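# Pour the ball via gutters into the roofed box

## Task

Get the ball out of the gutter where it currently rests and into the box that stands at a different arm. The box has a roof and one open side. The box must stay essentially where and how it is: shifting, raising, rotating or tipping it beyond a slight amount fails the task. You may pour the ball from one gutter into another and from a gutter into the box. A gutter only retains the ball while its open end sits higher than the other end; if its handle is held vertical, the ball runs out.

## Robot and tools

SETUP. Three i2rt Big YAM arms (arm1, arm2, arm3), each ending in a five-fingered right hand with a wrist camera. All positions use one scene frame in metres: origin on the floor, +z up. Orientations are quaternions written w, x, y, z. Feet (base_link): arm1 at (-1.709, -0.390, 0.912); arm2 at (0.002, -0.168, 0.895); arm3 at (1.715, 0.387, 0.892). Each foot faces its own +x; arm1 faces roughly scene +x, arm2 roughly +y, arm3 roughly -x. Reach is about 1.07 m from the joint-1 axis.

JOINTS (absolute targets, radians): joint1_rad -2.879..2.879 turns the arm about its foot, positive counter-clockwise seen from above; joint2_rad 0..3.141 shoulder, 0 means upper arm pointing back, positive lifts it up then forward; joint3_rad 0..3.019 elbow, 0 folded, positive opens; joint4_rad -1.692..1.57 hand pitch, positive raises fingers; joint5_rad -1.57..1.57 sideways swing, positive to the arm's right; joint6_rad -2.094..2.094 roll, positive clockwise viewed from behind the hand. With joints 1, 5, 6 at zero and the hand level pointing forward, the palm is down and the thumb on the left. Near joint6 -1.3 the wrist camera sits on top and its picture is upright.

HAND (absolute targets, unitless -1..1): hand_little, hand_ring, hand_middle, hand_index, hand_thumb_bend: +1 straight/open, -1 curled. hand_thumb_turn: +1 beside the palm, -1 opposite the fingers. hand_force_limit (-1..1) is a stopping force setting, about 0 N at -1 to 10 N at +1 (15 N for thumb motors). hand_speed (-0.96..1) sets finger speed, full from +0.48 upward; the scene starts at -0.8 (slow, several seconds per stroke). A motor only starts when its target changes by at least 0.002; it locks at the target or when its closing load hits the force limit. For gentle grips close at hand_speed -0.94 or lower. To loosen, send a target more open than the current reading. Hand point frame: +z along straight fingers, +y out of the palm, +x across the palm away from the thumb; the point lies 0.045 m in front of the palm. A bracket on the little-finger side of the wrist can strike objects.

move: optional keys arm1, arm2, arm3 (one object per arm) and cameras. Per arm: "joints" (dict of absolute targets by name, as above); or "target", a list of 7 numbers [x, y, z, qw, qx, qy, qz] giving the absolute pose of the hand point in the scene frame, reached along a straight path at top speed "speed" (m/s, 0.002..4.3, default 0.25; rotation up to twice that in rad/s). When "target" is used, "joints" may only carry hand keys, else the call is refused. "min_time_s" (0.1..8 s) sets the shortest duration of that arm's joint motions. All parts start at once; hand paths finish together and stop after 10 s regardless; no action exceeds 15 s. Paths do not avoid obstacles or other arms; hands lag and may overshoot, especially when the arm is nearly straight. cameras: list of names (arm1_cam_wrist, arm2_cam_wrist, arm3_cam_wrist, cam_end_1, cam_end_2, cam_gap_1, cam_gap_2, cam_side, cam_top, or "all"); [] gives none; omitted gives all only for an empty call. An empty move returns full state and images.

wait: seconds (0..10), cameras as in move. Commands nothing new.
zoom_image: camera name and region [x0, y0, x1, y1] in pixels of that camera's latest image, top-left origin, at most 504 by 504; only cameras in the newest images.
show_instructions: no arguments; shows the reference page.
finished_scene: optional scene = 1; ends the scene for good, so the ball must already rest in the box.

RESULTS. "move" lists arms that were commanded; "as last shown" marks uncommanded arms whose statuses read "not commanded". "pictures" gives image order. "hand" is the measured hand-point pose (may be off at long reach); "hand_target" the pose the held joint targets imply. Statuses: "done" (within 1 cm and 2 degrees), "off_target" (resting short, maybe still pushing), "time_out" (a stop; "on_its_own" shows what the joint still pursues), "not_followed", "joint command not followed" or "pose unreachable" (a safety check withheld the motion). hand_stopped_by gives six words for little, ring, middle, index, thumb_bend, thumb_turn: moving, target, force, stalled or fault. *_load_n are fingertip loads in N, positive when pushed open; a lost grip shows as load near 0. Joint velocities are rad/s; "within noise" means at rest. Joint torques are raw and offset. A refused or stopped call cancels later move/wait/finished_scene calls in the same reply.

AVOID. Any forceful contact between two robots (including gripping another hand) can end the scene; no state line reports robot-to-robot touching. Disturbing the box, knocking anything out of the work area, dropping things, slamming or hard pushes on fixed objects all hurt or fail the task. Arms keep pushing after contact. Fast joint moves swing wide and overshoot. Long stretched holds or pushing at unreachable poses overheat motors (MOTOR HOT at 85 °C, arm collapses at 100 °C). Loose objects may occasionally be nudged by the scene.

Each tool is called after ">>>" as name(argument=value, ...), one argument or row to a line, values as JSON.

Reference images:

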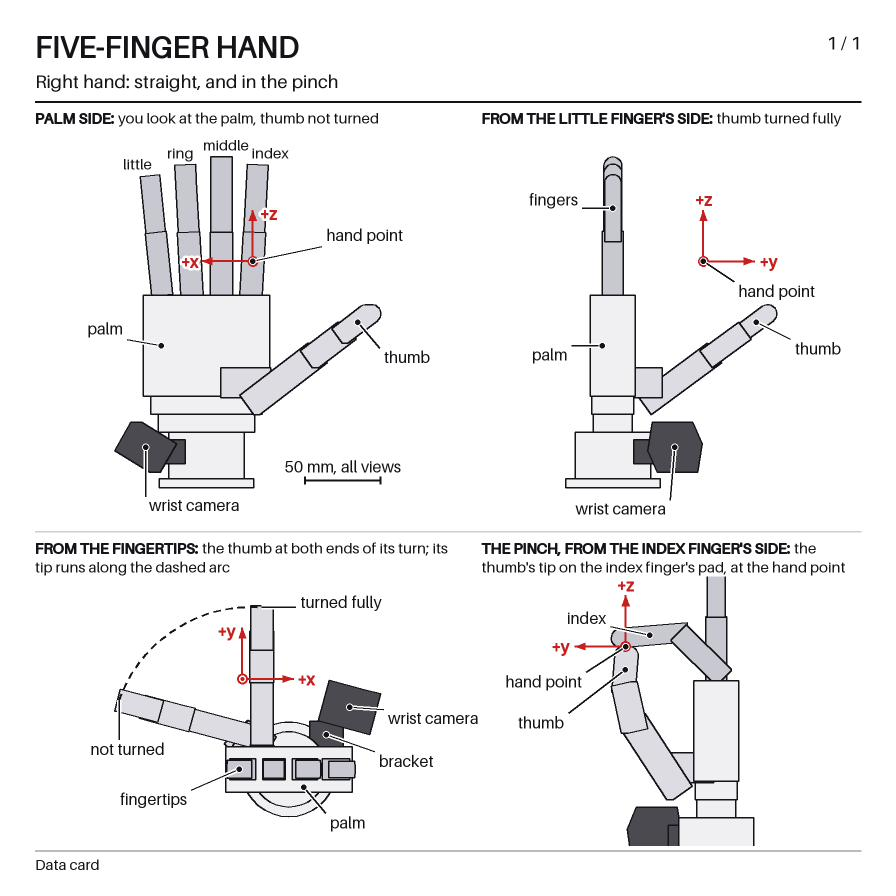

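## Session

>>> move(
)

Scene clock: 0.00 s.
Joint torques (N m): no reading
Motor temperatures (°C): arm1=[25 30 28 28 29 34] | arm2=[26 29 31 26 26 29] | arm3=[34 25 27 27 30 26]
Heat: arm1: hottest joint6_rad 34 °C; arm2: hottest joint3_rad 31 °C; arm3: hottest joint1_rad 34 °C.
Joint velocities: within noise
arm1.joint_positions: joint1_rad=-0.874 joint2_rad=+0.581 joint3_rad=+1.388 joint4_rad=-1.303 joint5_rad=-0.291 joint6_rad=-1.224 hand_little=+1.000 hand_ring=+1.000 hand_middle=+1.000 hand_index=+1.000 hand_thumb_turn=+1.000 hand_thumb_bend=+1.000 hand_force_limit=+0.000 hand_speed=-0.800
arm1.joint_status: not commanded
arm1.hand_stopped_by: target,target,target,target,target,target
arm1.little_load_n: 0.0
arm1.ring_load_n: 0.0
arm1.middle_load_n: 0.0
arm1.index_load_n: 0.0
arm1.thumb_bend_load_n: 0.0
arm1.thumb_turn_load_n: 0.0
arm1.hand: x=-1.5240 y=-0.5192 z=+1.4087 quat_wxyz=(-0.043, +0.781, -0.346, +0.518) (m; scene frame)
arm1.hand_target: x=-1.5249 y=-0.5185 z=+1.4194 quat_wxyz=(-0.041, +0.776, -0.341, +0.528) (m; scene frame)
arm1.hand_status: not commanded
arm2.joint_positions: joint1_rad=+0.773 joint2_rad=+0.621 joint3_rad=+1.442 joint4_rad=-1.526 joint5_rad=+0.164 joint6_rad=-1.492 hand_little=+1.000 hand_ring=+1.000 hand_middle=+1.000 hand_index=+1.000 hand_thumb_turn=+1.000 hand_thumb_bend=+1.000 hand_force_limit=+0.000 hand_speed=-0.800
arm2.joint_status: not commanded
arm2.hand_stopped_by: target,target,target,target,target,target
arm2.little_load_n: 0.0
arm2.ring_load_n: -0.5
arm2.middle_load_n: 0.0
arm2.index_load_n: 0.0
arm2.thumb_bend_load_n: 0.0
arm2.thumb_turn_load_n: 0.0
arm2.hand: x=-0.1061 y=+0.0070 z=+1.3875 quat_wxyz=(-0.389, +0.320, +0.847, +0.172) (m; scene frame)
arm2.hand_target: x=-0.1056 y=+0.0068 z=+1.3961 quat_wxyz=(-0.399, +0.319, +0.842, +0.174) (m; scene frame)
arm2.hand_status: not commanded
arm3.joint_positions: joint1_rad=-0.868 joint2_rad=+0.648 joint3_rad=+1.421 joint4_rad=-1.279 joint5_rad=-0.080 joint6_rad=-1.240 hand_little=+1.000 hand_ring=+1.000 hand_middle=+1.000 hand_index=+1.000 hand_thumb_turn=+1.000 hand_thumb_bend=+1.000 hand_force_limit=+0.000 hand_speed=-0.800
arm3.joint_status: not commanded
arm3.hand_stopped_by: target,target,target,target,target,target
arm3.little_load_n: 0.0
arm3.ring_load_n: 0.0
arm3.middle_load_n: -0.5
arm3.index_load_n: 0.0
arm3.thumb_bend_load_n: 0.0
arm3.thumb_turn_load_n: 0.0
arm3.hand: x=+1.5387 y=+0.5596 z=+1.3995 quat_wxyz=(+0.507, -0.393, -0.765, -0.060) (m; scene frame)
arm3.hand_target: x=+1.5391 y=+0.5591 z=+1.4114 quat_wxyz=(+0.518, -0.389, -0.759, -0.062) (m; scene frame)
arm3.hand_status: not commanded
pictures: arm1_cam_wrist, arm2_cam_wrist, arm3_cam_wrist, cam_end_1, cam_end_2, cam_gap_1, cam_gap_2, cam_side, cam_top

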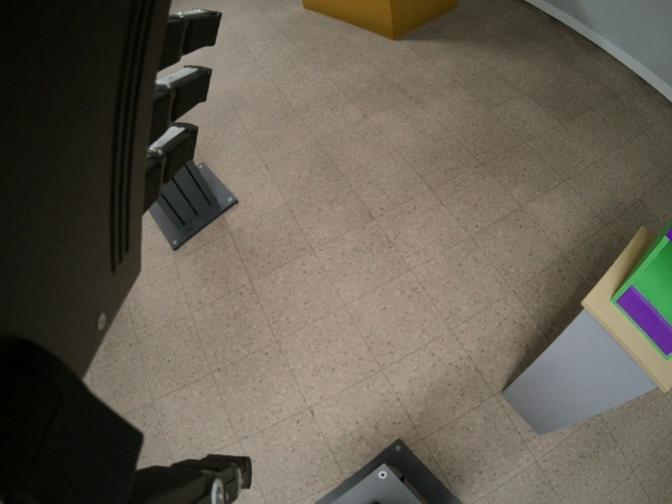

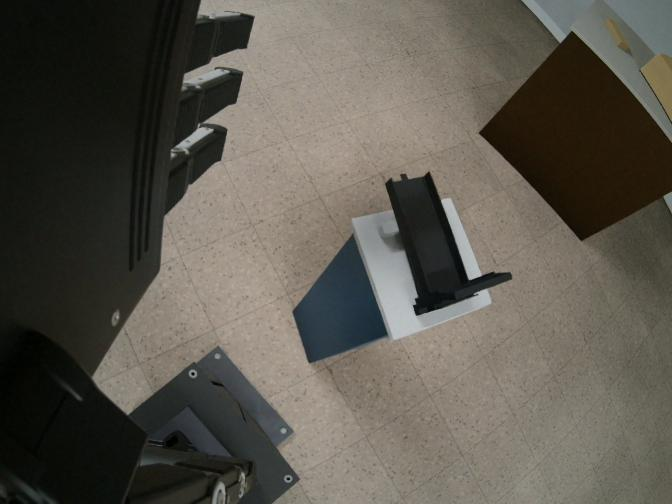

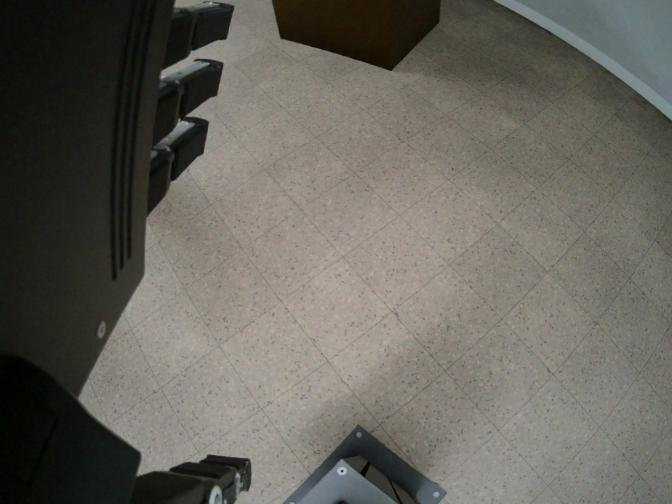

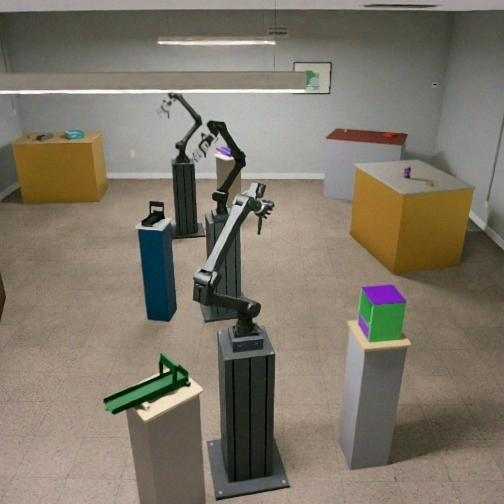

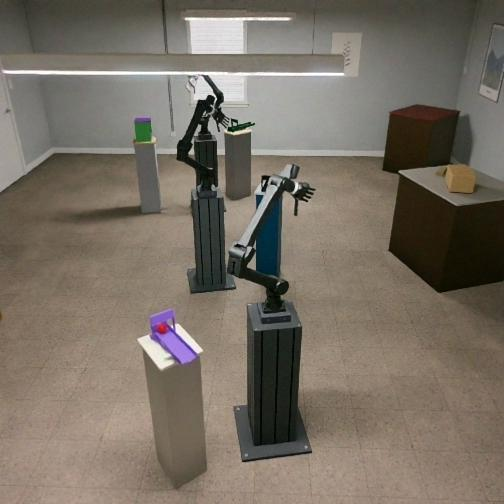

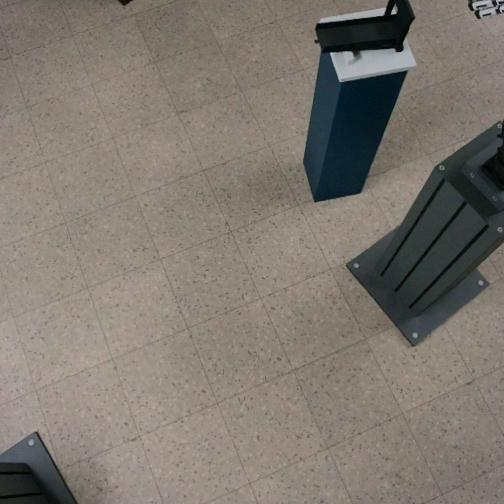

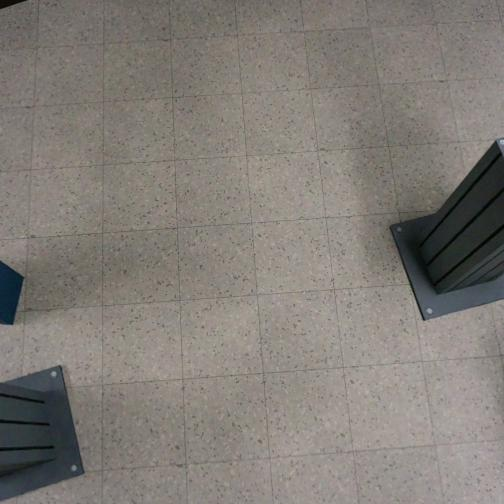

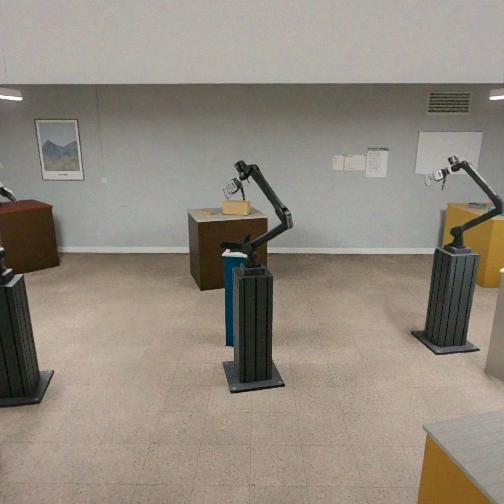

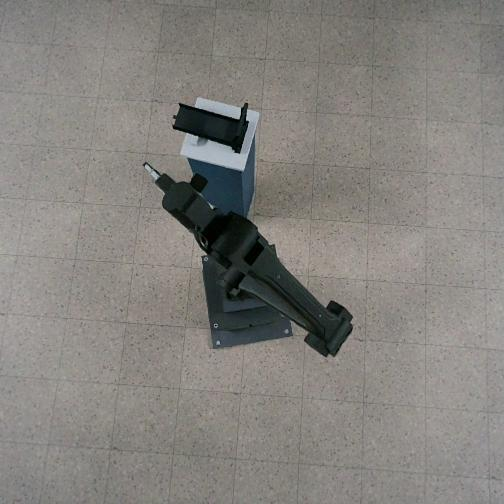

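>>> zoom_image(
  camera="cam_end_2",
  region=[120, 290, 240, 410],
)

>>> zoom_image(
  camera="cam_end_1",
  region=[90, 330, 230, 470],
)

>>> zoom_image(
  camera="cam_end_1",
  region=[320, 260, 440, 380],
)

>>> zoom_image(
  camera="cam_top",
  region=[140, 80, 280, 220],
)

>>> zoom_image(
  camera="arm2_cam_wrist",
  region=[330, 140, 540, 350],
)

>>> zoom_image(
  camera="arm1_cam_wrist",
  region=[560, 200, 672, 400],
)

>>> zoom_image(
  camera="cam_gap_1",
  region=[290, 0, 430, 140],
)

Scaled by 4.200 from the camera's image (finer frame: 720x720).

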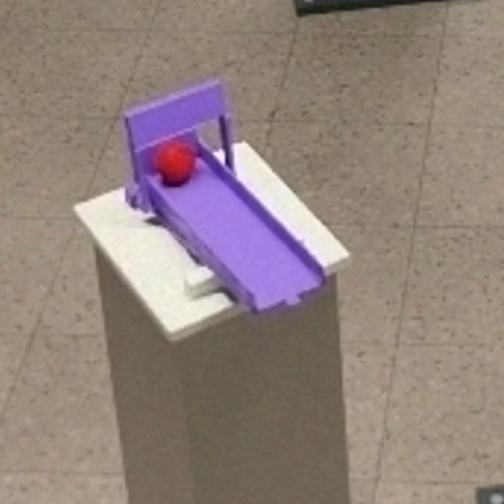

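Scaled by 3.600 from the camera's image (finer frame: 720x720).

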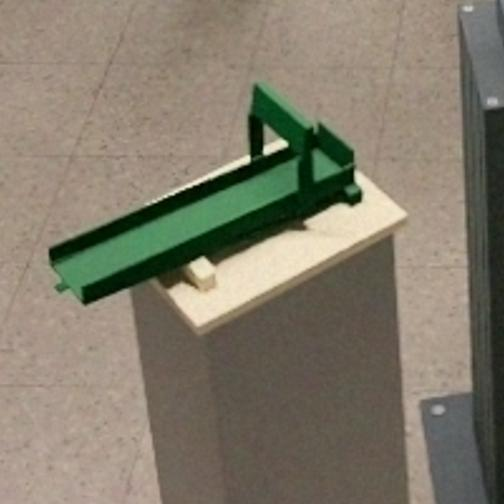

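Scaled by 4.200 from the camera's image (finer frame: 720x720).

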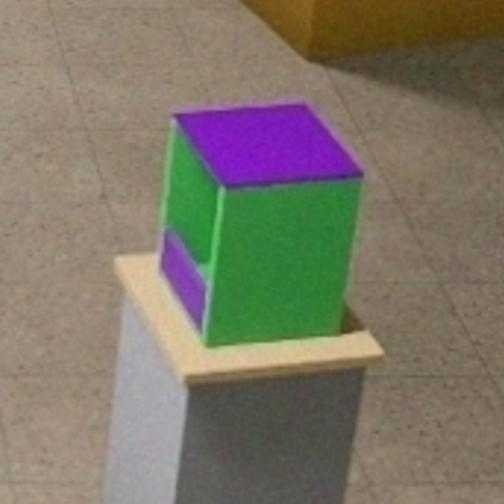

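Scaled by 3.600 from the camera's image (finer frame: 720x720).

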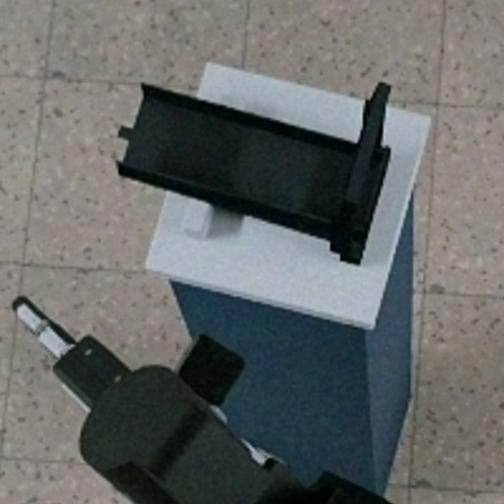

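Scaled by 2.400 from the camera's image (finer frame: 960x720).

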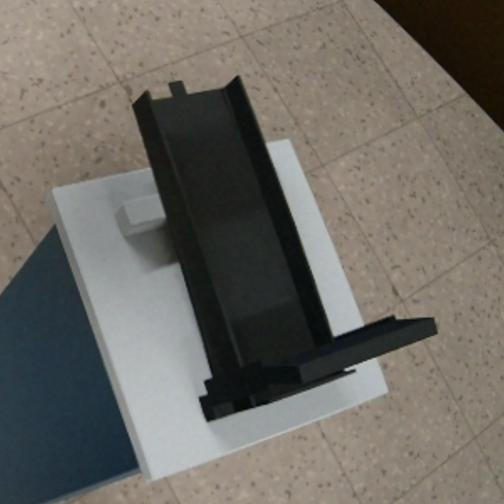

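Scaled by 2.520 from the camera's image (finer frame: 960x720).

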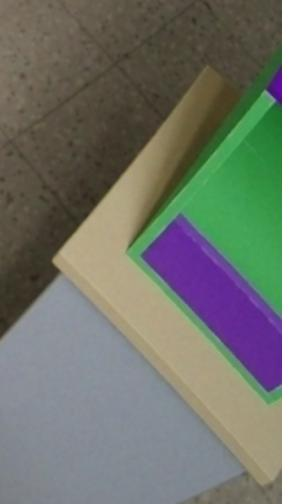

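Scaled by 3.600 from the camera's image (finer frame: 720x720).

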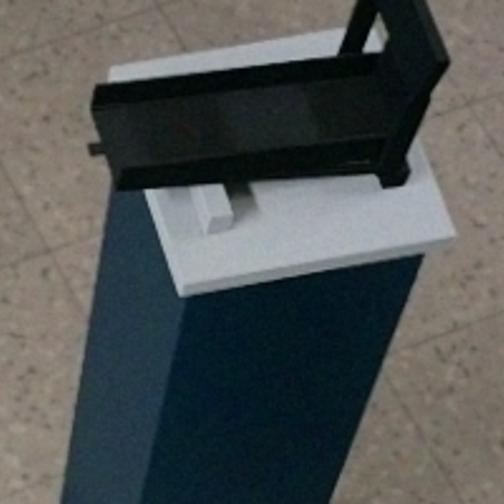

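>>> move(
  arm3={"joints": {"joint1_rad": 1.7}, "min_time_s": 3},
  arm1={"joints": {"joint1_rad": 0.9}, "min_time_s": 3},
  cameras=["arm3_cam_wrist", "arm1_cam_wrist", "cam_end_2"],
)

Scene clock: 14.47 s.
Joint torques (N m): arm1=[0.85 3.37 9.72 1.46 -0.11 -0.13] | arm2=[0.73 4.01 8.08 1.84 -0.03 -0.2] | arm3=[-0.09 0.32 7.87 2.63 0.04 -0.09]
Motor temperatures (°C): arm1=[25 30 31 28 29 34] | arm2=[26 29 33 27 26 29] | arm3=[34 25 29 27 30 26]
Heat: arm1: hottest joint6_rad 34 °C; arm2: hottest joint3_rad 33 °C; arm3: hottest joint1_rad 34 °C.
move: arm1 done; arm3 done
Joint velocities: within noise
arm1.joint_positions: joint1_rad=+0.887 joint2_rad=+0.581 joint3_rad=+1.388 joint4_rad=-1.303 joint5_rad=-0.291 joint6_rad=-1.224 hand_little=+1.000 hand_ring=+1.000 hand_middle=+1.000 hand_index=+1.000 hand_thumb_turn=+1.000 hand_thumb_bend=+1.000 hand_force_limit=+0.000 hand_speed=-0.800
arm1.joint_status: all done
arm1.hand_stopped_by: target,target,target,target,target,target
arm1.little_load_n: 0.0
arm1.ring_load_n: 0.0
arm1.middle_load_n: 0.0
arm1.index_load_n: 0.0
arm1.thumb_bend_load_n: 0.0
arm1.thumb_turn_load_n: 0.0
arm1.hand: x=-1.6157 y=-0.1865 z=+1.4095 quat_wxyz=(-0.430, +0.763, +0.380, +0.296)
arm1.hand_target: x=-1.6188 y=-0.1864 z=+1.4203 quat_wxyz=(-0.438, +0.754, +0.384, +0.302)
arm1.hand_status: not commanded
arm2: as last shown
arm2.ring_load_n: 0.0
arm3.joint_positions: joint1_rad=+1.686 joint2_rad=+0.648 joint3_rad=+1.421 joint4_rad=-1.279 joint5_rad=-0.081 joint6_rad=-1.240 hand_little=+1.000 hand_ring=+1.000 hand_middle=+1.000 hand_index=+1.000 hand_thumb_turn=+1.000 hand_thumb_bend=+1.000 hand_force_limit=+0.000 hand_speed=-0.800
arm3.joint_status: all done
arm3.hand_stopped_by: target,target,target,target,target,target
arm3.little_load_n: 0.0
arm3.ring_load_n: 0.0
arm3.middle_load_n: 0.0
arm3.index_load_n: -0.5
arm3.thumb_bend_load_n: 0.0
arm3.thumb_turn_load_n: 0.0
arm3.hand: x=+1.7573 y=+0.1338 z=+1.3945 quat_wxyz=(+0.191, +0.616, -0.605, +0.466)
arm3.hand_target: x=+1.7604 y=+0.1349 z=+1.4065 quat_wxyz=(+0.194, +0.616, -0.596, +0.478)
arm3.hand_status: not commanded
pictures: arm1_cam_wrist, arm3_cam_wrist, cam_end_2
arm1_cam_wrist: T_world_to_cam=[[0.94633, -0.27118, -0.17584, 1.72127], [-0.32316, -0.80302, -0.50073, 0.02938], [-0.00542, 0.53068, -0.84755, 1.40215]] pos_world=[-1.6118, -0.25373, 1.50578]
arm3_cam_wrist: T_world_to_cam=[[-0.93281, -0.34673, -0.09815, 1.8241], [-0.26779, 0.84925, -0.45503, 0.9876], [0.24113, -0.39818, -0.88505, 0.97608]] pos_world=[1.73066, 0.1824, 1.49231]

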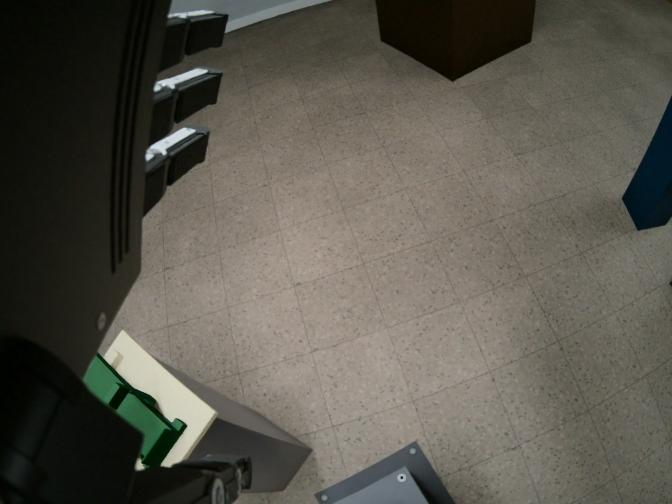

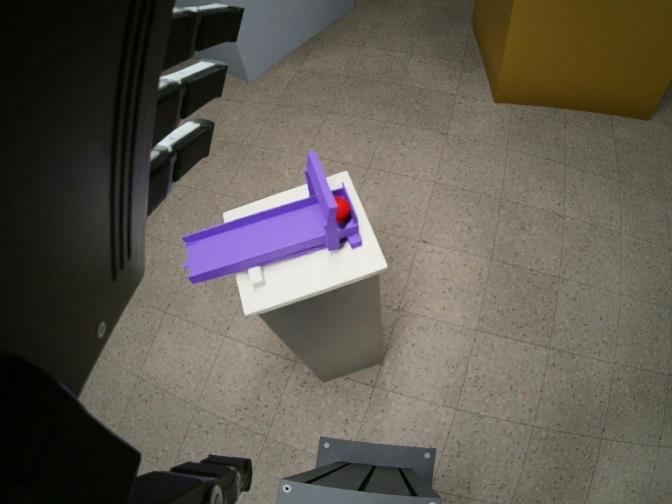

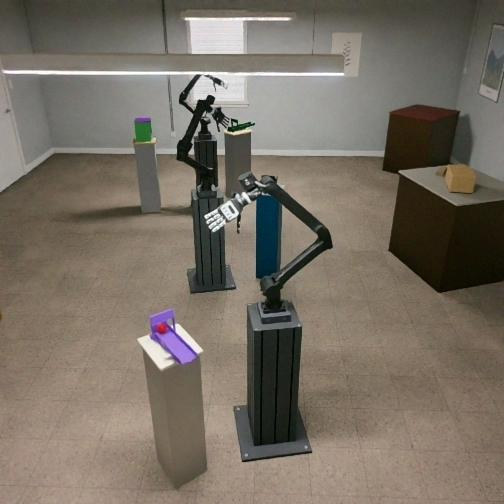

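>>> zoom_image(
  camera="arm3_cam_wrist",
  region=[170, 130, 400, 330],
)

>>> zoom_image(
  camera="cam_end_2",
  region=[130, 300, 214, 384],
)

Scaled by 2.191 from the camera's image (finer frame: 960x720).

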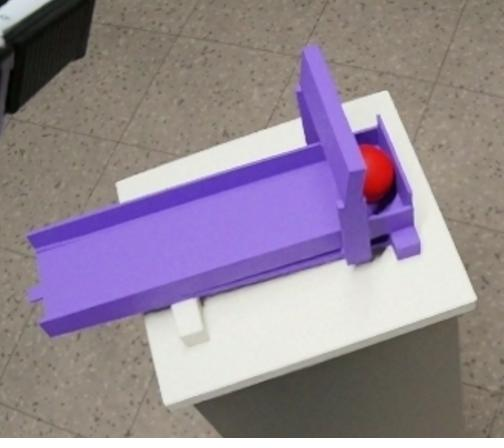

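Scaled by 6.000 from the camera's image (finer frame: 720x720).

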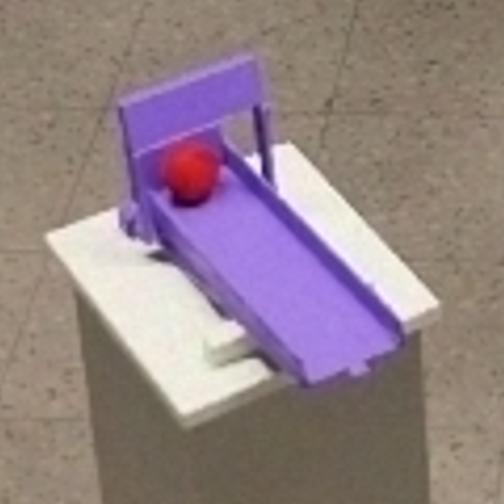

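>>> move(
  arm3={"target": [1.95, -0.15, 1.15, 0, 0.910, -0.415, 0], "speed": 0.15},
  cameras=["arm3_cam_wrist", "cam_end_2"],
)

Scene clock: 29.87 s.
Joint torques (N m): arm1=[1.44 3.19 9.68 1.36 -0.11 -0.17] | arm2=[0.56 4.01 8.03 1.87 -0.03 -0.2] | arm3=[0.15 -16.91 10.3 0.08 0.23 -0.2]
Motor temperatures (°C): arm1=[25 30 33 28 29 34] | arm2=[26 29 35 27 26 29] | arm3=[34 25 32 27 30 26]
Heat: arm1: hottest joint6_rad 34 °C; arm2: hottest joint3_rad 35 °C; arm3: hottest joint1_rad 34 °C.
move: arm3 off_target
Joint velocities: within noise
arm1, arm2: as last shown
arm3.joint_positions: joint1_rad=+1.902 joint2_rad=+1.896 joint3_rad=+2.018 joint4_rad=-1.677 joint5_rad=+0.015 joint6_rad=-1.739 hand_little=+1.000 hand_ring=+1.000 hand_middle=+1.000 hand_index=+1.000 hand_thumb_turn=+1.000 hand_thumb_bend=+1.000 hand_force_limit=+0.000 hand_speed=-0.800
arm3.joint_status: not commanded
arm3.hand_stopped_by: target,target,target,target,target,target
arm3.little_load_n: 0.0
arm3.ring_load_n: 0.0
arm3.middle_load_n: 0.0
arm3.index_load_n: 0.0
arm3.thumb_bend_load_n: 0.0
arm3.thumb_turn_load_n: 0.0
arm3.hand: x=+1.9399 y=-0.1443 z=+1.1324 quat_wxyz=(+0.003, +0.905, -0.426, +0.002)
arm3.hand_target: x=+1.9496 y=-0.1491 z=+1.1496 quat_wxyz=(+0.015, +0.910, -0.413, +0.016)
arm3.hand_status: off_target (0.021 m and 1.4 deg from the pose sent, 0.421 m and 71.4 deg at the start; a joint's target at an end of its range on 29 of 152 steps)
arm3_cam_wrist: T_world_to_cam=[[-0.56633, -0.82418, 0.0002, 0.98092], [-0.69192, 0.47558, 0.5432, 0.79188], [-0.44779, 0.3075, -0.8396, 1.97618]] pos_world=[1.98836, -0.17582, 1.22886]

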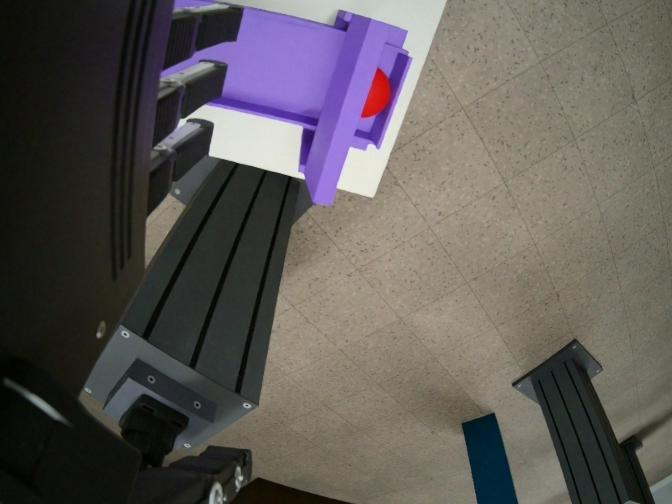

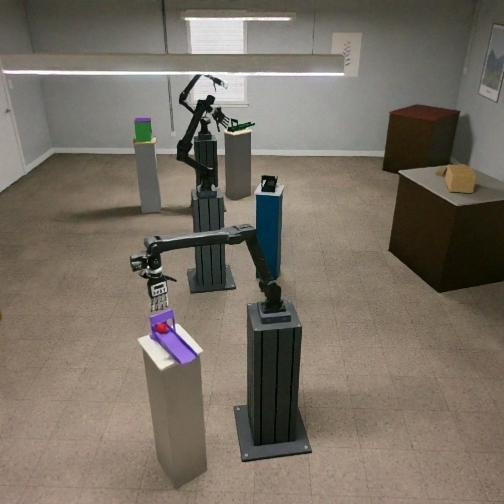

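>>> zoom_image(
  camera="arm3_cam_wrist",
  region=[160, 0, 460, 220],
)

>>> zoom_image(
  camera="cam_end_2",
  region=[110, 220, 230, 400],
)

Scaled by 1.680 from the camera's image (finer frame: 960x720).

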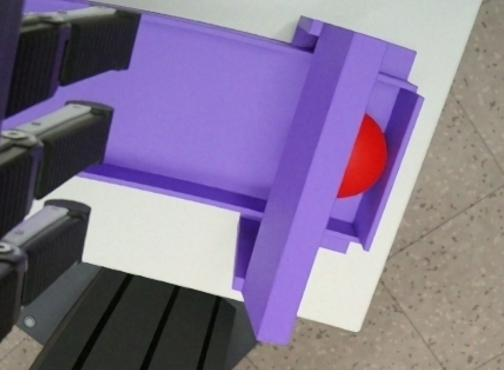

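Scaled by 2.800 from the camera's image (finer frame: 720x720).

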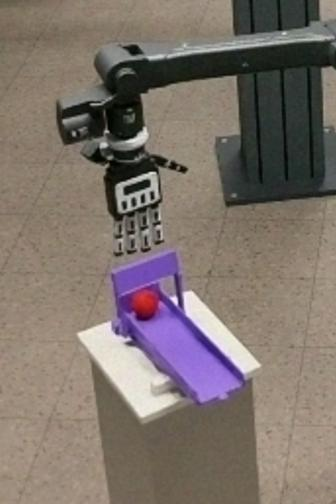

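>>> zoom_image(
  camera="arm3_cam_wrist",
  region=[290, 0, 420, 110],
)

>>> zoom_image(
  camera="arm3_cam_wrist",
  region=[270, 100, 400, 210],
)

Scaled by 3.877 from the camera's image (finer frame: 960x720).

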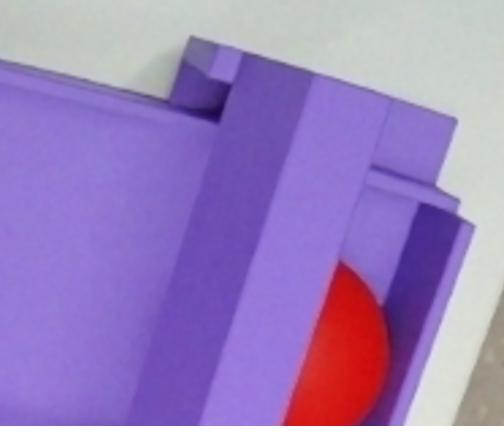

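Scaled by 3.877 from the camera's image (finer frame: 960x720).

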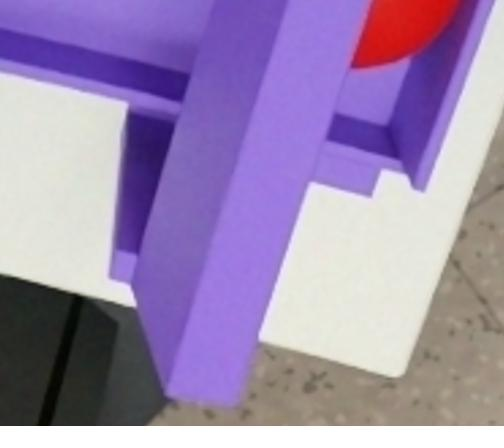

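>>> move(
  arm3={"target": [1.85, 0.05, 1.15, 0.3808, 0.5955, -0.3808, 0.5955], "speed": 0.2},
  cameras=["arm3_cam_wrist"],
)

Scene clock: 43.40 s.
Joint torques (N m): arm1=[1.44 2.73 9.63 1.65 -0.08 -0.08] | arm2=[0.79 4.07 8.09 1.85 -0.04 -0.2] | arm3=[0.03 -1.03 8.47 3.19 0.19 -0.07]
Motor temperatures (°C): arm1=[25 30 35 28 29 34] | arm2=[26 29 36 27 26 29] | arm3=[34 26 35 27 30 26]
Heat: arm1: hottest joint3_rad 35 °C; arm2: hottest joint3_rad 36 °C; arm3: hottest joint3_rad 35 °C.
move: arm3 off_target
Joint velocities: within noise
arm1, arm2: as last shown
arm1.middle_load_n: -0.5
arm3.joint_positions: joint1_rad=+2.062 joint2_rad=+0.514 joint3_rad=+0.281 joint4_rad=+0.212 joint5_rad=+0.260 joint6_rad=-1.587 hand_little=+1.000 hand_ring=+1.000 hand_middle=+1.000 hand_index=+1.000 hand_thumb_turn=+1.000 hand_thumb_bend=+1.000 hand_force_limit=+0.000 hand_speed=-0.800
arm3.joint_status: not commanded
arm3.hand_stopped_by: target,target,target,target,target,target
arm3.little_load_n: 0.0
arm3.ring_load_n: 0.0
arm3.middle_load_n: 0.0
arm3.index_load_n: 0.0
arm3.thumb_bend_load_n: 0.0
arm3.thumb_turn_load_n: 0.0
arm3.hand: x=+1.8456 y=+0.0490 z=+1.1403 quat_wxyz=(+0.381, +0.605, -0.387, +0.583)
arm3.hand_target: x=+1.8498 y=+0.0501 z=+1.1498 quat_wxyz=(+0.381, +0.596, -0.381, +0.596)
arm3.hand_status: off_target (0.011 m and 2.0 deg from the pose sent, 0.215 m and 90.6 deg at the start)
arm3_cam_wrist: T_world_to_cam=[[-0.86843, -0.40684, 0.28339, 1.3011], [-0.45406, 0.42301, -0.78415, 1.70757], [0.19914, -0.80966, -0.55209, 0.41396]] pos_world=[1.82281, 0.14218, 1.19881]

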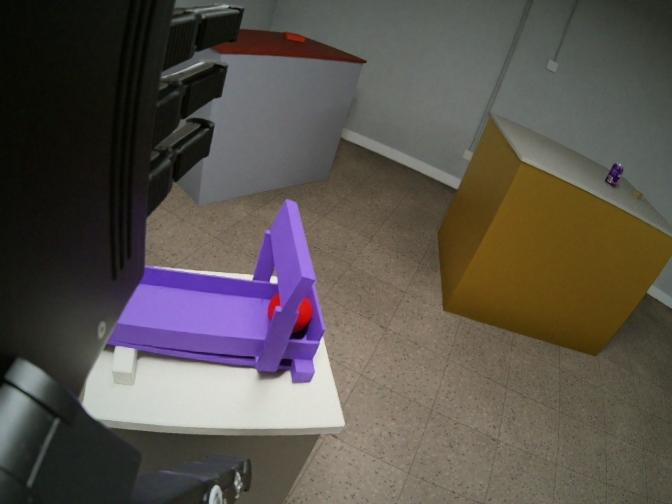

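>>> zoom_image(
  camera="arm3_cam_wrist",
  region=[100, 190, 350, 390],
)

>>> zoom_image(
  camera="arm3_cam_wrist",
  region=[230, 190, 350, 390],
)

Scaled by 2.016 from the camera's image (finer frame: 960x720).

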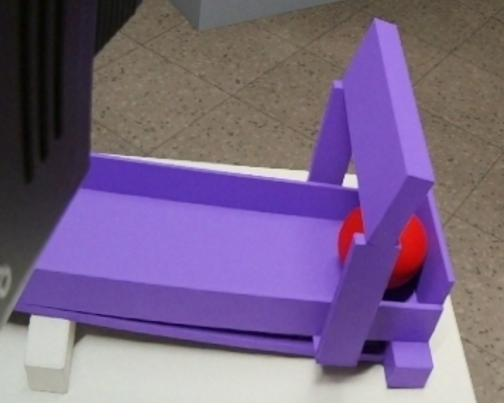

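Scaled by 2.520 from the camera's image (finer frame: 960x720).

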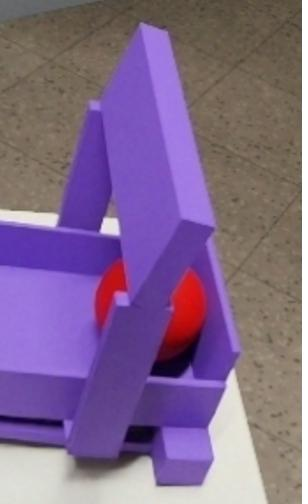

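>>> move(
  arm3={"target": [1.80, -0.14, 1.20, 0.234, -0.873, 0.413, -0.111], "speed": 0.2, "joints": {"hand_thumb_turn": -1, "hand_speed": 0}},
  cameras=["arm3_cam_wrist", "cam_end_2"],
)

Scene clock: 98.97 s.
Joint torques (N m): arm1=[1.79 3.9 9.65 1.35 -0.05 -0.13] | arm2=[0.62 3.96 8.05 1.85 -0.04 -0.2] | arm3=[-1.73 -13.57 10.22 0.25 -0.16 -0.08]
Motor temperatures (°C): arm1=[25 30 38 29 29 34] | arm2=[26 29 39 27 26 29] | arm3=[33 26 40 28 30 26]
Heat: arm1: hottest joint3_rad 38 °C; arm2: hottest joint3_rad 39 °C; arm3: hottest joint3_rad 40 °C.
move: arm3 off_target
Joint velocities: within noise
arm1, arm2: as last shown
arm1.middle_load_n: 0.0
arm3.joint_positions: joint1_rad=+1.521 joint2_rad=+1.654 joint3_rad=+1.852 joint4_rad=-1.677 joint5_rad=-0.424 joint6_rad=-2.041 hand_little=+1.000 hand_ring=+1.000 hand_middle=+1.000 hand_index=+1.000 hand_thumb_turn=-1.000 hand_thumb_bend=+1.000 hand_force_limit=+0.000 hand_speed=+0.000
arm3.joint_status: all done
arm3.hand_stopped_by: target,target,target,target,target,target
arm3.little_load_n: 0.0
arm3.ring_load_n: 0.0
arm3.middle_load_n: 0.0
arm3.index_load_n: 0.0
arm3.thumb_bend_load_n: 0.0
arm3.thumb_turn_load_n: 0.0
arm3.hand: x=+1.8052 y=-0.1302 z=+1.1845 quat_wxyz=(-0.094, +0.870, -0.443, +0.196)
arm3.hand_target: x=+1.8000 y=-0.1391 z=+1.1992 quat_wxyz=(-0.080, +0.869, -0.445, +0.204)
arm3.hand_status: off_target (0.019 m and 19.1 deg from the pose sent, 0.203 m and 96.9 deg at the start; a joint's target at an end of its range on 41 of 147 steps)
arm3_cam_wrist: T_world_to_cam=[[-0.55808, -0.78872, -0.25782, 1.21167], [-0.82917, 0.51803, 0.21006, 1.31161], [-0.03212, 0.331, -0.94308, 1.33048]] pos_world=[1.80649, -0.16418, 1.29162]

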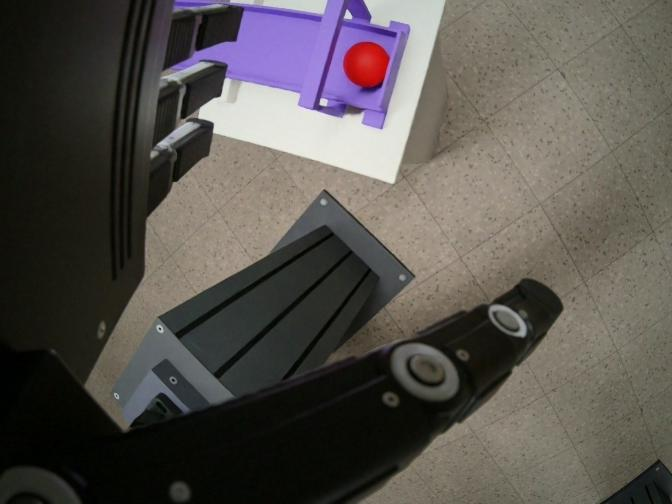

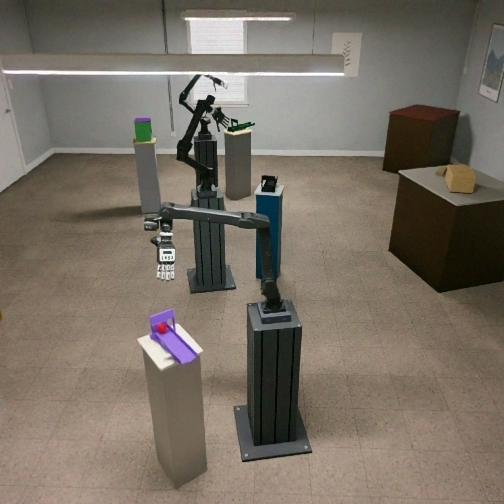

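>>> move(
  arm3={"target": [1.903, -0.134, 1.065, 0.118, -0.896, 0.424, -0.056], "speed": 0.15, "joints": {"hand_little": 0.3, "hand_ring": 0.3, "hand_middle": 0.3, "hand_index": 0.3}},
  cameras=["arm3_cam_wrist", "cam_end_2"],
)

Scene clock: 121.20 s.
Joint torques (N m): arm1=[1.38 3.72 9.63 1.55 -0.15 -0.14] | arm2=[0.62 4.01 8.05 1.85 -0.03 -0.2] | arm3=[-0.21 -16.85 8.18 0.65 -0.04 0.08]
Motor temperatures (°C): arm1=[25 30 39 29 29 34] | arm2=[26 29 39 27 26 29] | arm3=[33 27 42 27 30 26]
Heat: arm1: hottest joint3_rad 39 °C; arm2: hottest joint3_rad 39 °C; arm3: hottest joint3_rad 42 °C.
move: arm3 off_target
Joint velocities: within noise
arm1, arm2: as last shown
arm3.joint_positions: joint1_rad=+1.757 joint2_rad=+1.875 joint3_rad=+1.815 joint4_rad=-1.608 joint5_rad=-0.242 joint6_rad=-1.898 hand_little=+0.300 hand_ring=+0.300 hand_middle=+0.300 hand_index=+0.300 hand_thumb_turn=-1.000 hand_thumb_bend=+1.000 hand_force_limit=+0.000 hand_speed=+0.000
arm3.joint_status: all done
arm3.hand_stopped_by: target,target,target,target,target,target
arm3.little_load_n: 0.0
arm3.ring_load_n: 0.0
arm3.middle_load_n: 0.0
arm3.index_load_n: 0.0
arm3.thumb_bend_load_n: 0.0
arm3.thumb_turn_load_n: 0.0
arm3.hand: x=+1.8976 y=-0.1284 z=+1.0575 quat_wxyz=(-0.128, +0.897, -0.421, +0.047)
arm3.hand_target: x=+1.9029 y=-0.1339 z=+1.0650 quat_wxyz=(-0.118, +0.896, -0.424, +0.056)
arm3.hand_status: off_target (0.011 m and 1.6 deg from the pose sent, 0.154 m and 16.7 deg at the start)
arm3_cam_wrist: T_world_to_cam=[[-0.53828, -0.79807, -0.27079, 1.20682], [-0.79311, 0.37105, 0.48301, 1.03809], [-0.285, 0.47476, -0.83269, 1.5947]] pos_world=[1.92742, -0.17915, 1.15329]

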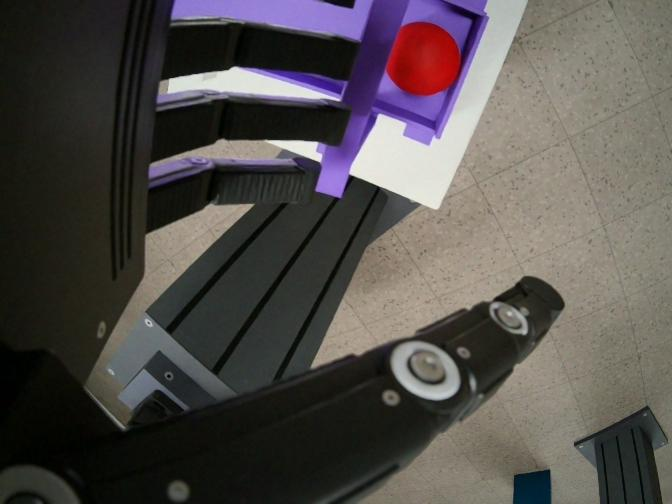

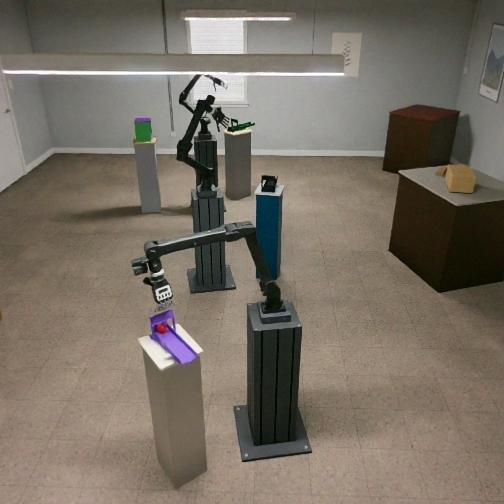

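>>> zoom_image(
  camera="arm3_cam_wrist",
  region=[290, 0, 540, 210],
)

>>> zoom_image(
  camera="cam_end_2",
  region=[120, 230, 210, 370],
)

Scaled by 2.016 from the camera's image (finer frame: 960x720).

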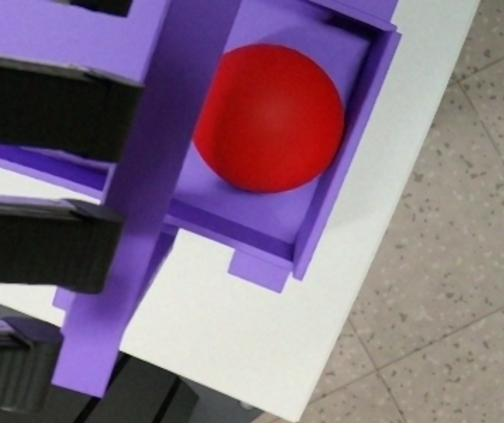

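Scaled by 3.600 from the camera's image (finer frame: 720x720).

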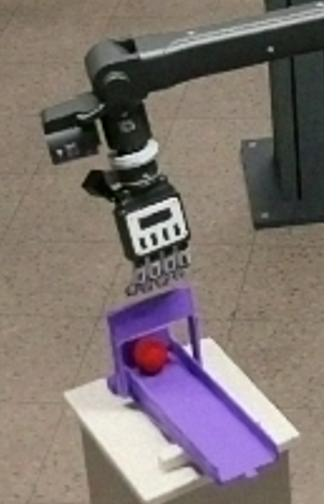

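>>> move(
  arm3={"target": [1.925, -0.119, 1.020, 0.118, -0.896, 0.424, -0.056], "speed": 0.08, "joints": {"hand_little": 0.0, "hand_ring": 0.0, "hand_middle": 0.0, "hand_index": 0.0}},
  cameras=["arm3_cam_wrist", "cam_end_2"],
)

>>> zoom_image(
  camera="arm3_cam_wrist",
  region=[240, 0, 540, 250],
)

Scene clock: 132.70 s.
Joint torques (N m): arm1=[1.55 3.43 9.54 1.42 -0.11 -0.12] | arm2=[0.73 3.96 8.02 1.83 -0.04 -0.2] | arm3=[0.44 -16.44 6.26 1.22 -0.34 0.02]
Motor temperatures (°C): arm1=[25 30 39 29 29 33] | arm2=[26 29 39 27 26 28] | arm3=[33 29 40 27 30 26]
Heat: arm1: hottest joint3_rad 39 °C; arm2: hottest joint3_rad 39 °C; arm3: hottest joint3_rad 40 °C.
move: arm3 off_target
Joint velocities: within noise
arm1, arm2: as last shown
arm3.joint_positions: joint1_rad=+1.790 joint2_rad=+1.872 joint3_rad=+1.719 joint4_rad=-1.490 joint5_rad=-0.237 joint6_rad=-1.845 hand_little=+0.000 hand_ring=+0.000 hand_middle=-0.001 hand_index=+0.000 hand_thumb_turn=-1.000 hand_thumb_bend=+1.000 hand_force_limit=+0.000 hand_speed=+0.000
arm3.joint_status: all done
arm3.hand_stopped_by: target,target,target,target,target,target
arm3.little_load_n: 0.0
arm3.ring_load_n: 0.0
arm3.middle_load_n: -3.0
arm3.index_load_n: 0.0
arm3.thumb_bend_load_n: 0.0
arm3.thumb_turn_load_n: 0.0
arm3.hand: x=+1.9141 y=-0.1203 z=+1.0230 quat_wxyz=(-0.120, +0.894, -0.429, +0.050)
arm3.hand_target: x=+1.9250 y=-0.1189 z=+1.0200 quat_wxyz=(-0.118, +0.896, -0.424, +0.056)
arm3.hand_status: off_target (0.011 m and 0.9 deg from the pose sent, 0.047 m and 1.6 deg at the start)
arm3_cam_wrist: T_world_to_cam=[[-0.55329, -0.79248, -0.2566, 1.22769], [-0.78473, 0.39256, 0.47969, 1.05467], [-0.27941, 0.46677, -0.83908, 1.56165]] pos_world=[1.94325, -0.17004, 1.11946]

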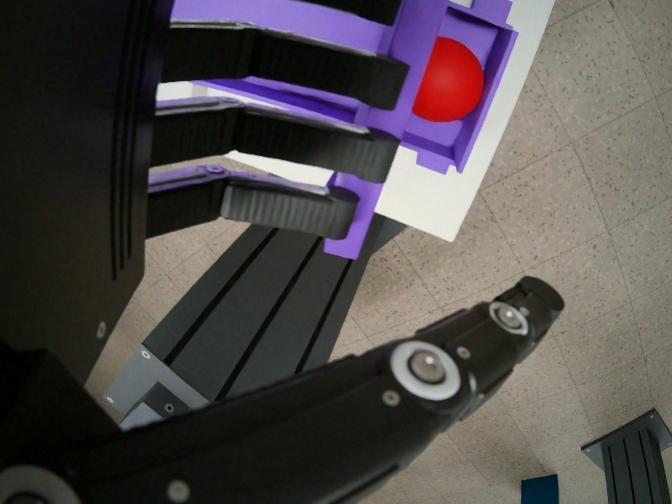

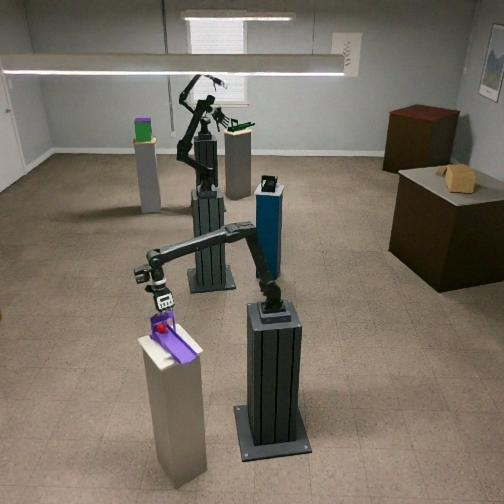

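Scaled by 1.680 from the camera's image (finer frame: 960x720).

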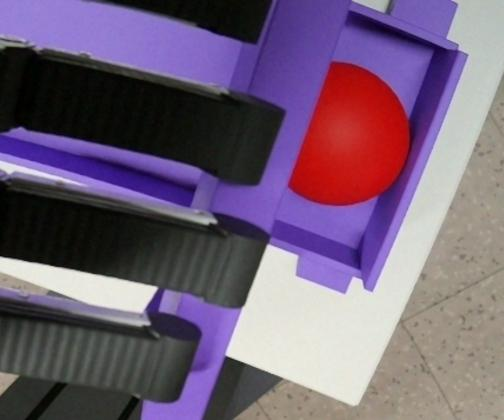

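>>> move(
  arm3={"target": [1.921, -0.122, 1.036, 0.118, -0.896, 0.424, -0.056], "speed": 0.08},
)

>>> move(
  arm3={"target": [1.934, -0.111, 1.038, 0.118, -0.896, 0.424, -0.056], "speed": 0.08},
  cameras=["arm3_cam_wrist"],
)

>>> zoom_image(
  camera="arm3_cam_wrist",
  region=[240, 0, 540, 250],
)

Scene clock: 136.80 s.
Joint torques (N m): arm1=[1.9 3.78 9.44 1.69 -0.11 -0.15] | arm2=[0.67 3.9 8.03 1.84 -0.04 -0.2] | arm3=[-0.09 -16.79 8.88 -0.29 -0.31 -0.08]
Motor temperatures (°C): arm1=[25 30 39 29 29 33] | arm2=[26 29 39 27 26 28] | arm3=[33 29 39 27 30 26]
Heat: arm1: hottest joint3_rad 39 °C; arm2: hottest joint3_rad 39 °C; arm3: hottest joint3_rad 39 °C.
move: arm3 off_target
Joint velocities: within noise
arm1, arm2: as last shown
arm3.joint_positions: joint1_rad=+1.790 joint2_rad=+1.871 joint3_rad=+1.719 joint4_rad=-1.496 joint5_rad=-0.237 joint6_rad=-1.844 hand_little=+0.000 hand_ring=+0.000 hand_middle=-0.001 hand_index=+0.000 hand_thumb_turn=-1.000 hand_thumb_bend=+1.000 hand_force_limit=+0.000 hand_speed=+0.000
arm3.joint_status: not commanded
arm3.hand_stopped_by: target,target,target,target,target,target
arm3.little_load_n: 0.0
arm3.ring_load_n: 0.0
arm3.middle_load_n: -3.0
arm3.index_load_n: 0.0
arm3.thumb_bend_load_n: 0.0
arm3.thumb_turn_load_n: 0.0
arm3.hand: x=+1.9134 y=-0.1187 z=+1.0234 quat_wxyz=(-0.122, +0.894, -0.429, +0.048)
arm3.hand_target: x=+1.9210 y=-0.1217 z=+1.0360 quat_wxyz=(-0.118, +0.896, -0.424, +0.056)
arm3.hand_status: off_target (0.015 m and 1.2 deg from the pose sent, 0.015 m and 0.9 deg at the start)
pictures: none

Scene clock: 138.20 s.
Joint torques (N m): arm1=[1.55 3.37 9.78 1.58 -0.12 -0.11] | arm2=[0.73 3.9 8.03 1.87 -0.04 -0.21] | arm3=[0.21 -17.73 7.75 0.06 -0.25 0.08]
Motor temperatures (°C): arm1=[25 30 39 29 29 33] | arm2=[26 29 39 27 26 28] | arm3=[33 29 39 27 30 26]
Heat: arm1: hottest joint3_rad 39 °C; arm2: hottest joint3_rad 39 °C; arm3: hottest joint3_rad 39 °C.
move: arm3 off_target
Joint velocities: within noise
arm1: as last shown
arm2.joint_positions: joint1_rad=+0.773 joint2_rad=+0.621 joint3_rad=+1.442 joint4_rad=-1.526 joint5_rad=+0.164 joint6_rad=-1.492 hand_little=+1.000 hand_ring=+1.000 hand_middle=+1.000 hand_index=+1.000 hand_thumb_turn=+1.000 hand_thumb_bend=+1.000 hand_force_limit=+0.000 hand_speed=-0.800
arm2.joint_status: not commanded
arm2.hand_stopped_by: target,target,target,target,target,target
arm2.little_load_n: 0.0
arm2.ring_load_n: 0.0
arm2.middle_load_n: 0.0
arm2.index_load_n: 0.0
arm2.thumb_bend_load_n: 0.0
arm2.thumb_turn_load_n: 0.0
arm2.hand: x=-0.1061 y=+0.0070 z=+1.3875 quat_wxyz=(-0.389, +0.320, +0.847, +0.172)
arm2.hand_target: x=-0.1056 y=+0.0068 z=+1.3961 quat_wxyz=(-0.399, +0.319, +0.842, +0.174)
arm2.hand_status: not commanded
arm3.joint_positions: joint1_rad=+1.817 joint2_rad=+1.868 joint3_rad=+1.719 joint4_rad=-1.496 joint5_rad=-0.240 joint6_rad=-1.830 hand_little=+0.000 hand_ring=+0.000 hand_middle=+0.000 hand_index=+0.000 hand_thumb_turn=-1.000 hand_thumb_bend=+1.000 hand_force_limit=+0.000 hand_speed=+0.000
arm3.joint_status: not commanded
arm3.hand_stopped_by: target,target,target,target,target,target
arm3.little_load_n: 0.0
arm3.ring_load_n: 0.0
arm3.middle_load_n: 0.5
arm3.index_load_n: 0.0
arm3.thumb_bend_load_n: 0.0
arm3.thumb_turn_load_n: 0.0
arm3.hand: x=+1.9269 y=-0.1122 z=+1.0252 quat_wxyz=(-0.123, +0.896, -0.424, +0.048)
arm3.hand_target: x=+1.9339 y=-0.1109 z=+1.0379 quat_wxyz=(-0.118, +0.896, -0.424, +0.056)
arm3.hand_status: off_target (0.015 m and 1.1 deg from the pose sent, 0.027 m and 1.2 deg at the start)
arm3_cam_wrist: T_world_to_cam=[[-0.54344, -0.79773, -0.26136, 1.22714], [-0.78935, 0.37966, 0.48247, 1.06515], [-0.28565, 0.4685, -0.83601, 1.57242]] pos_world=[1.95683, -0.16215, 1.12137]

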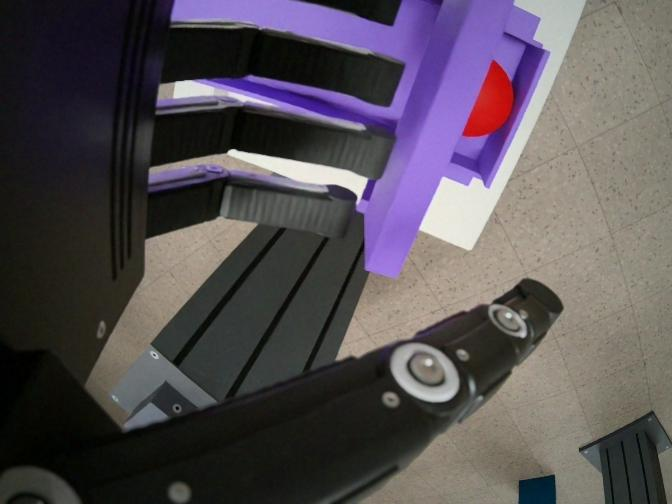

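Scaled by 1.680 from the camera's image (finer frame: 960x720).

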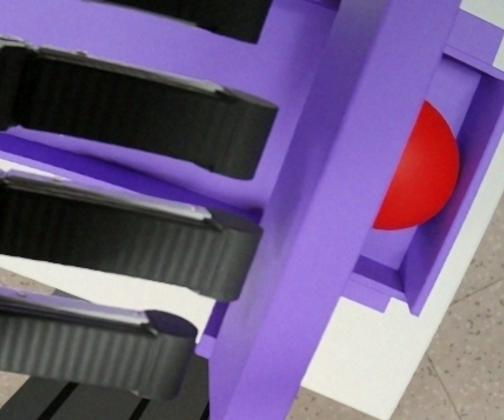

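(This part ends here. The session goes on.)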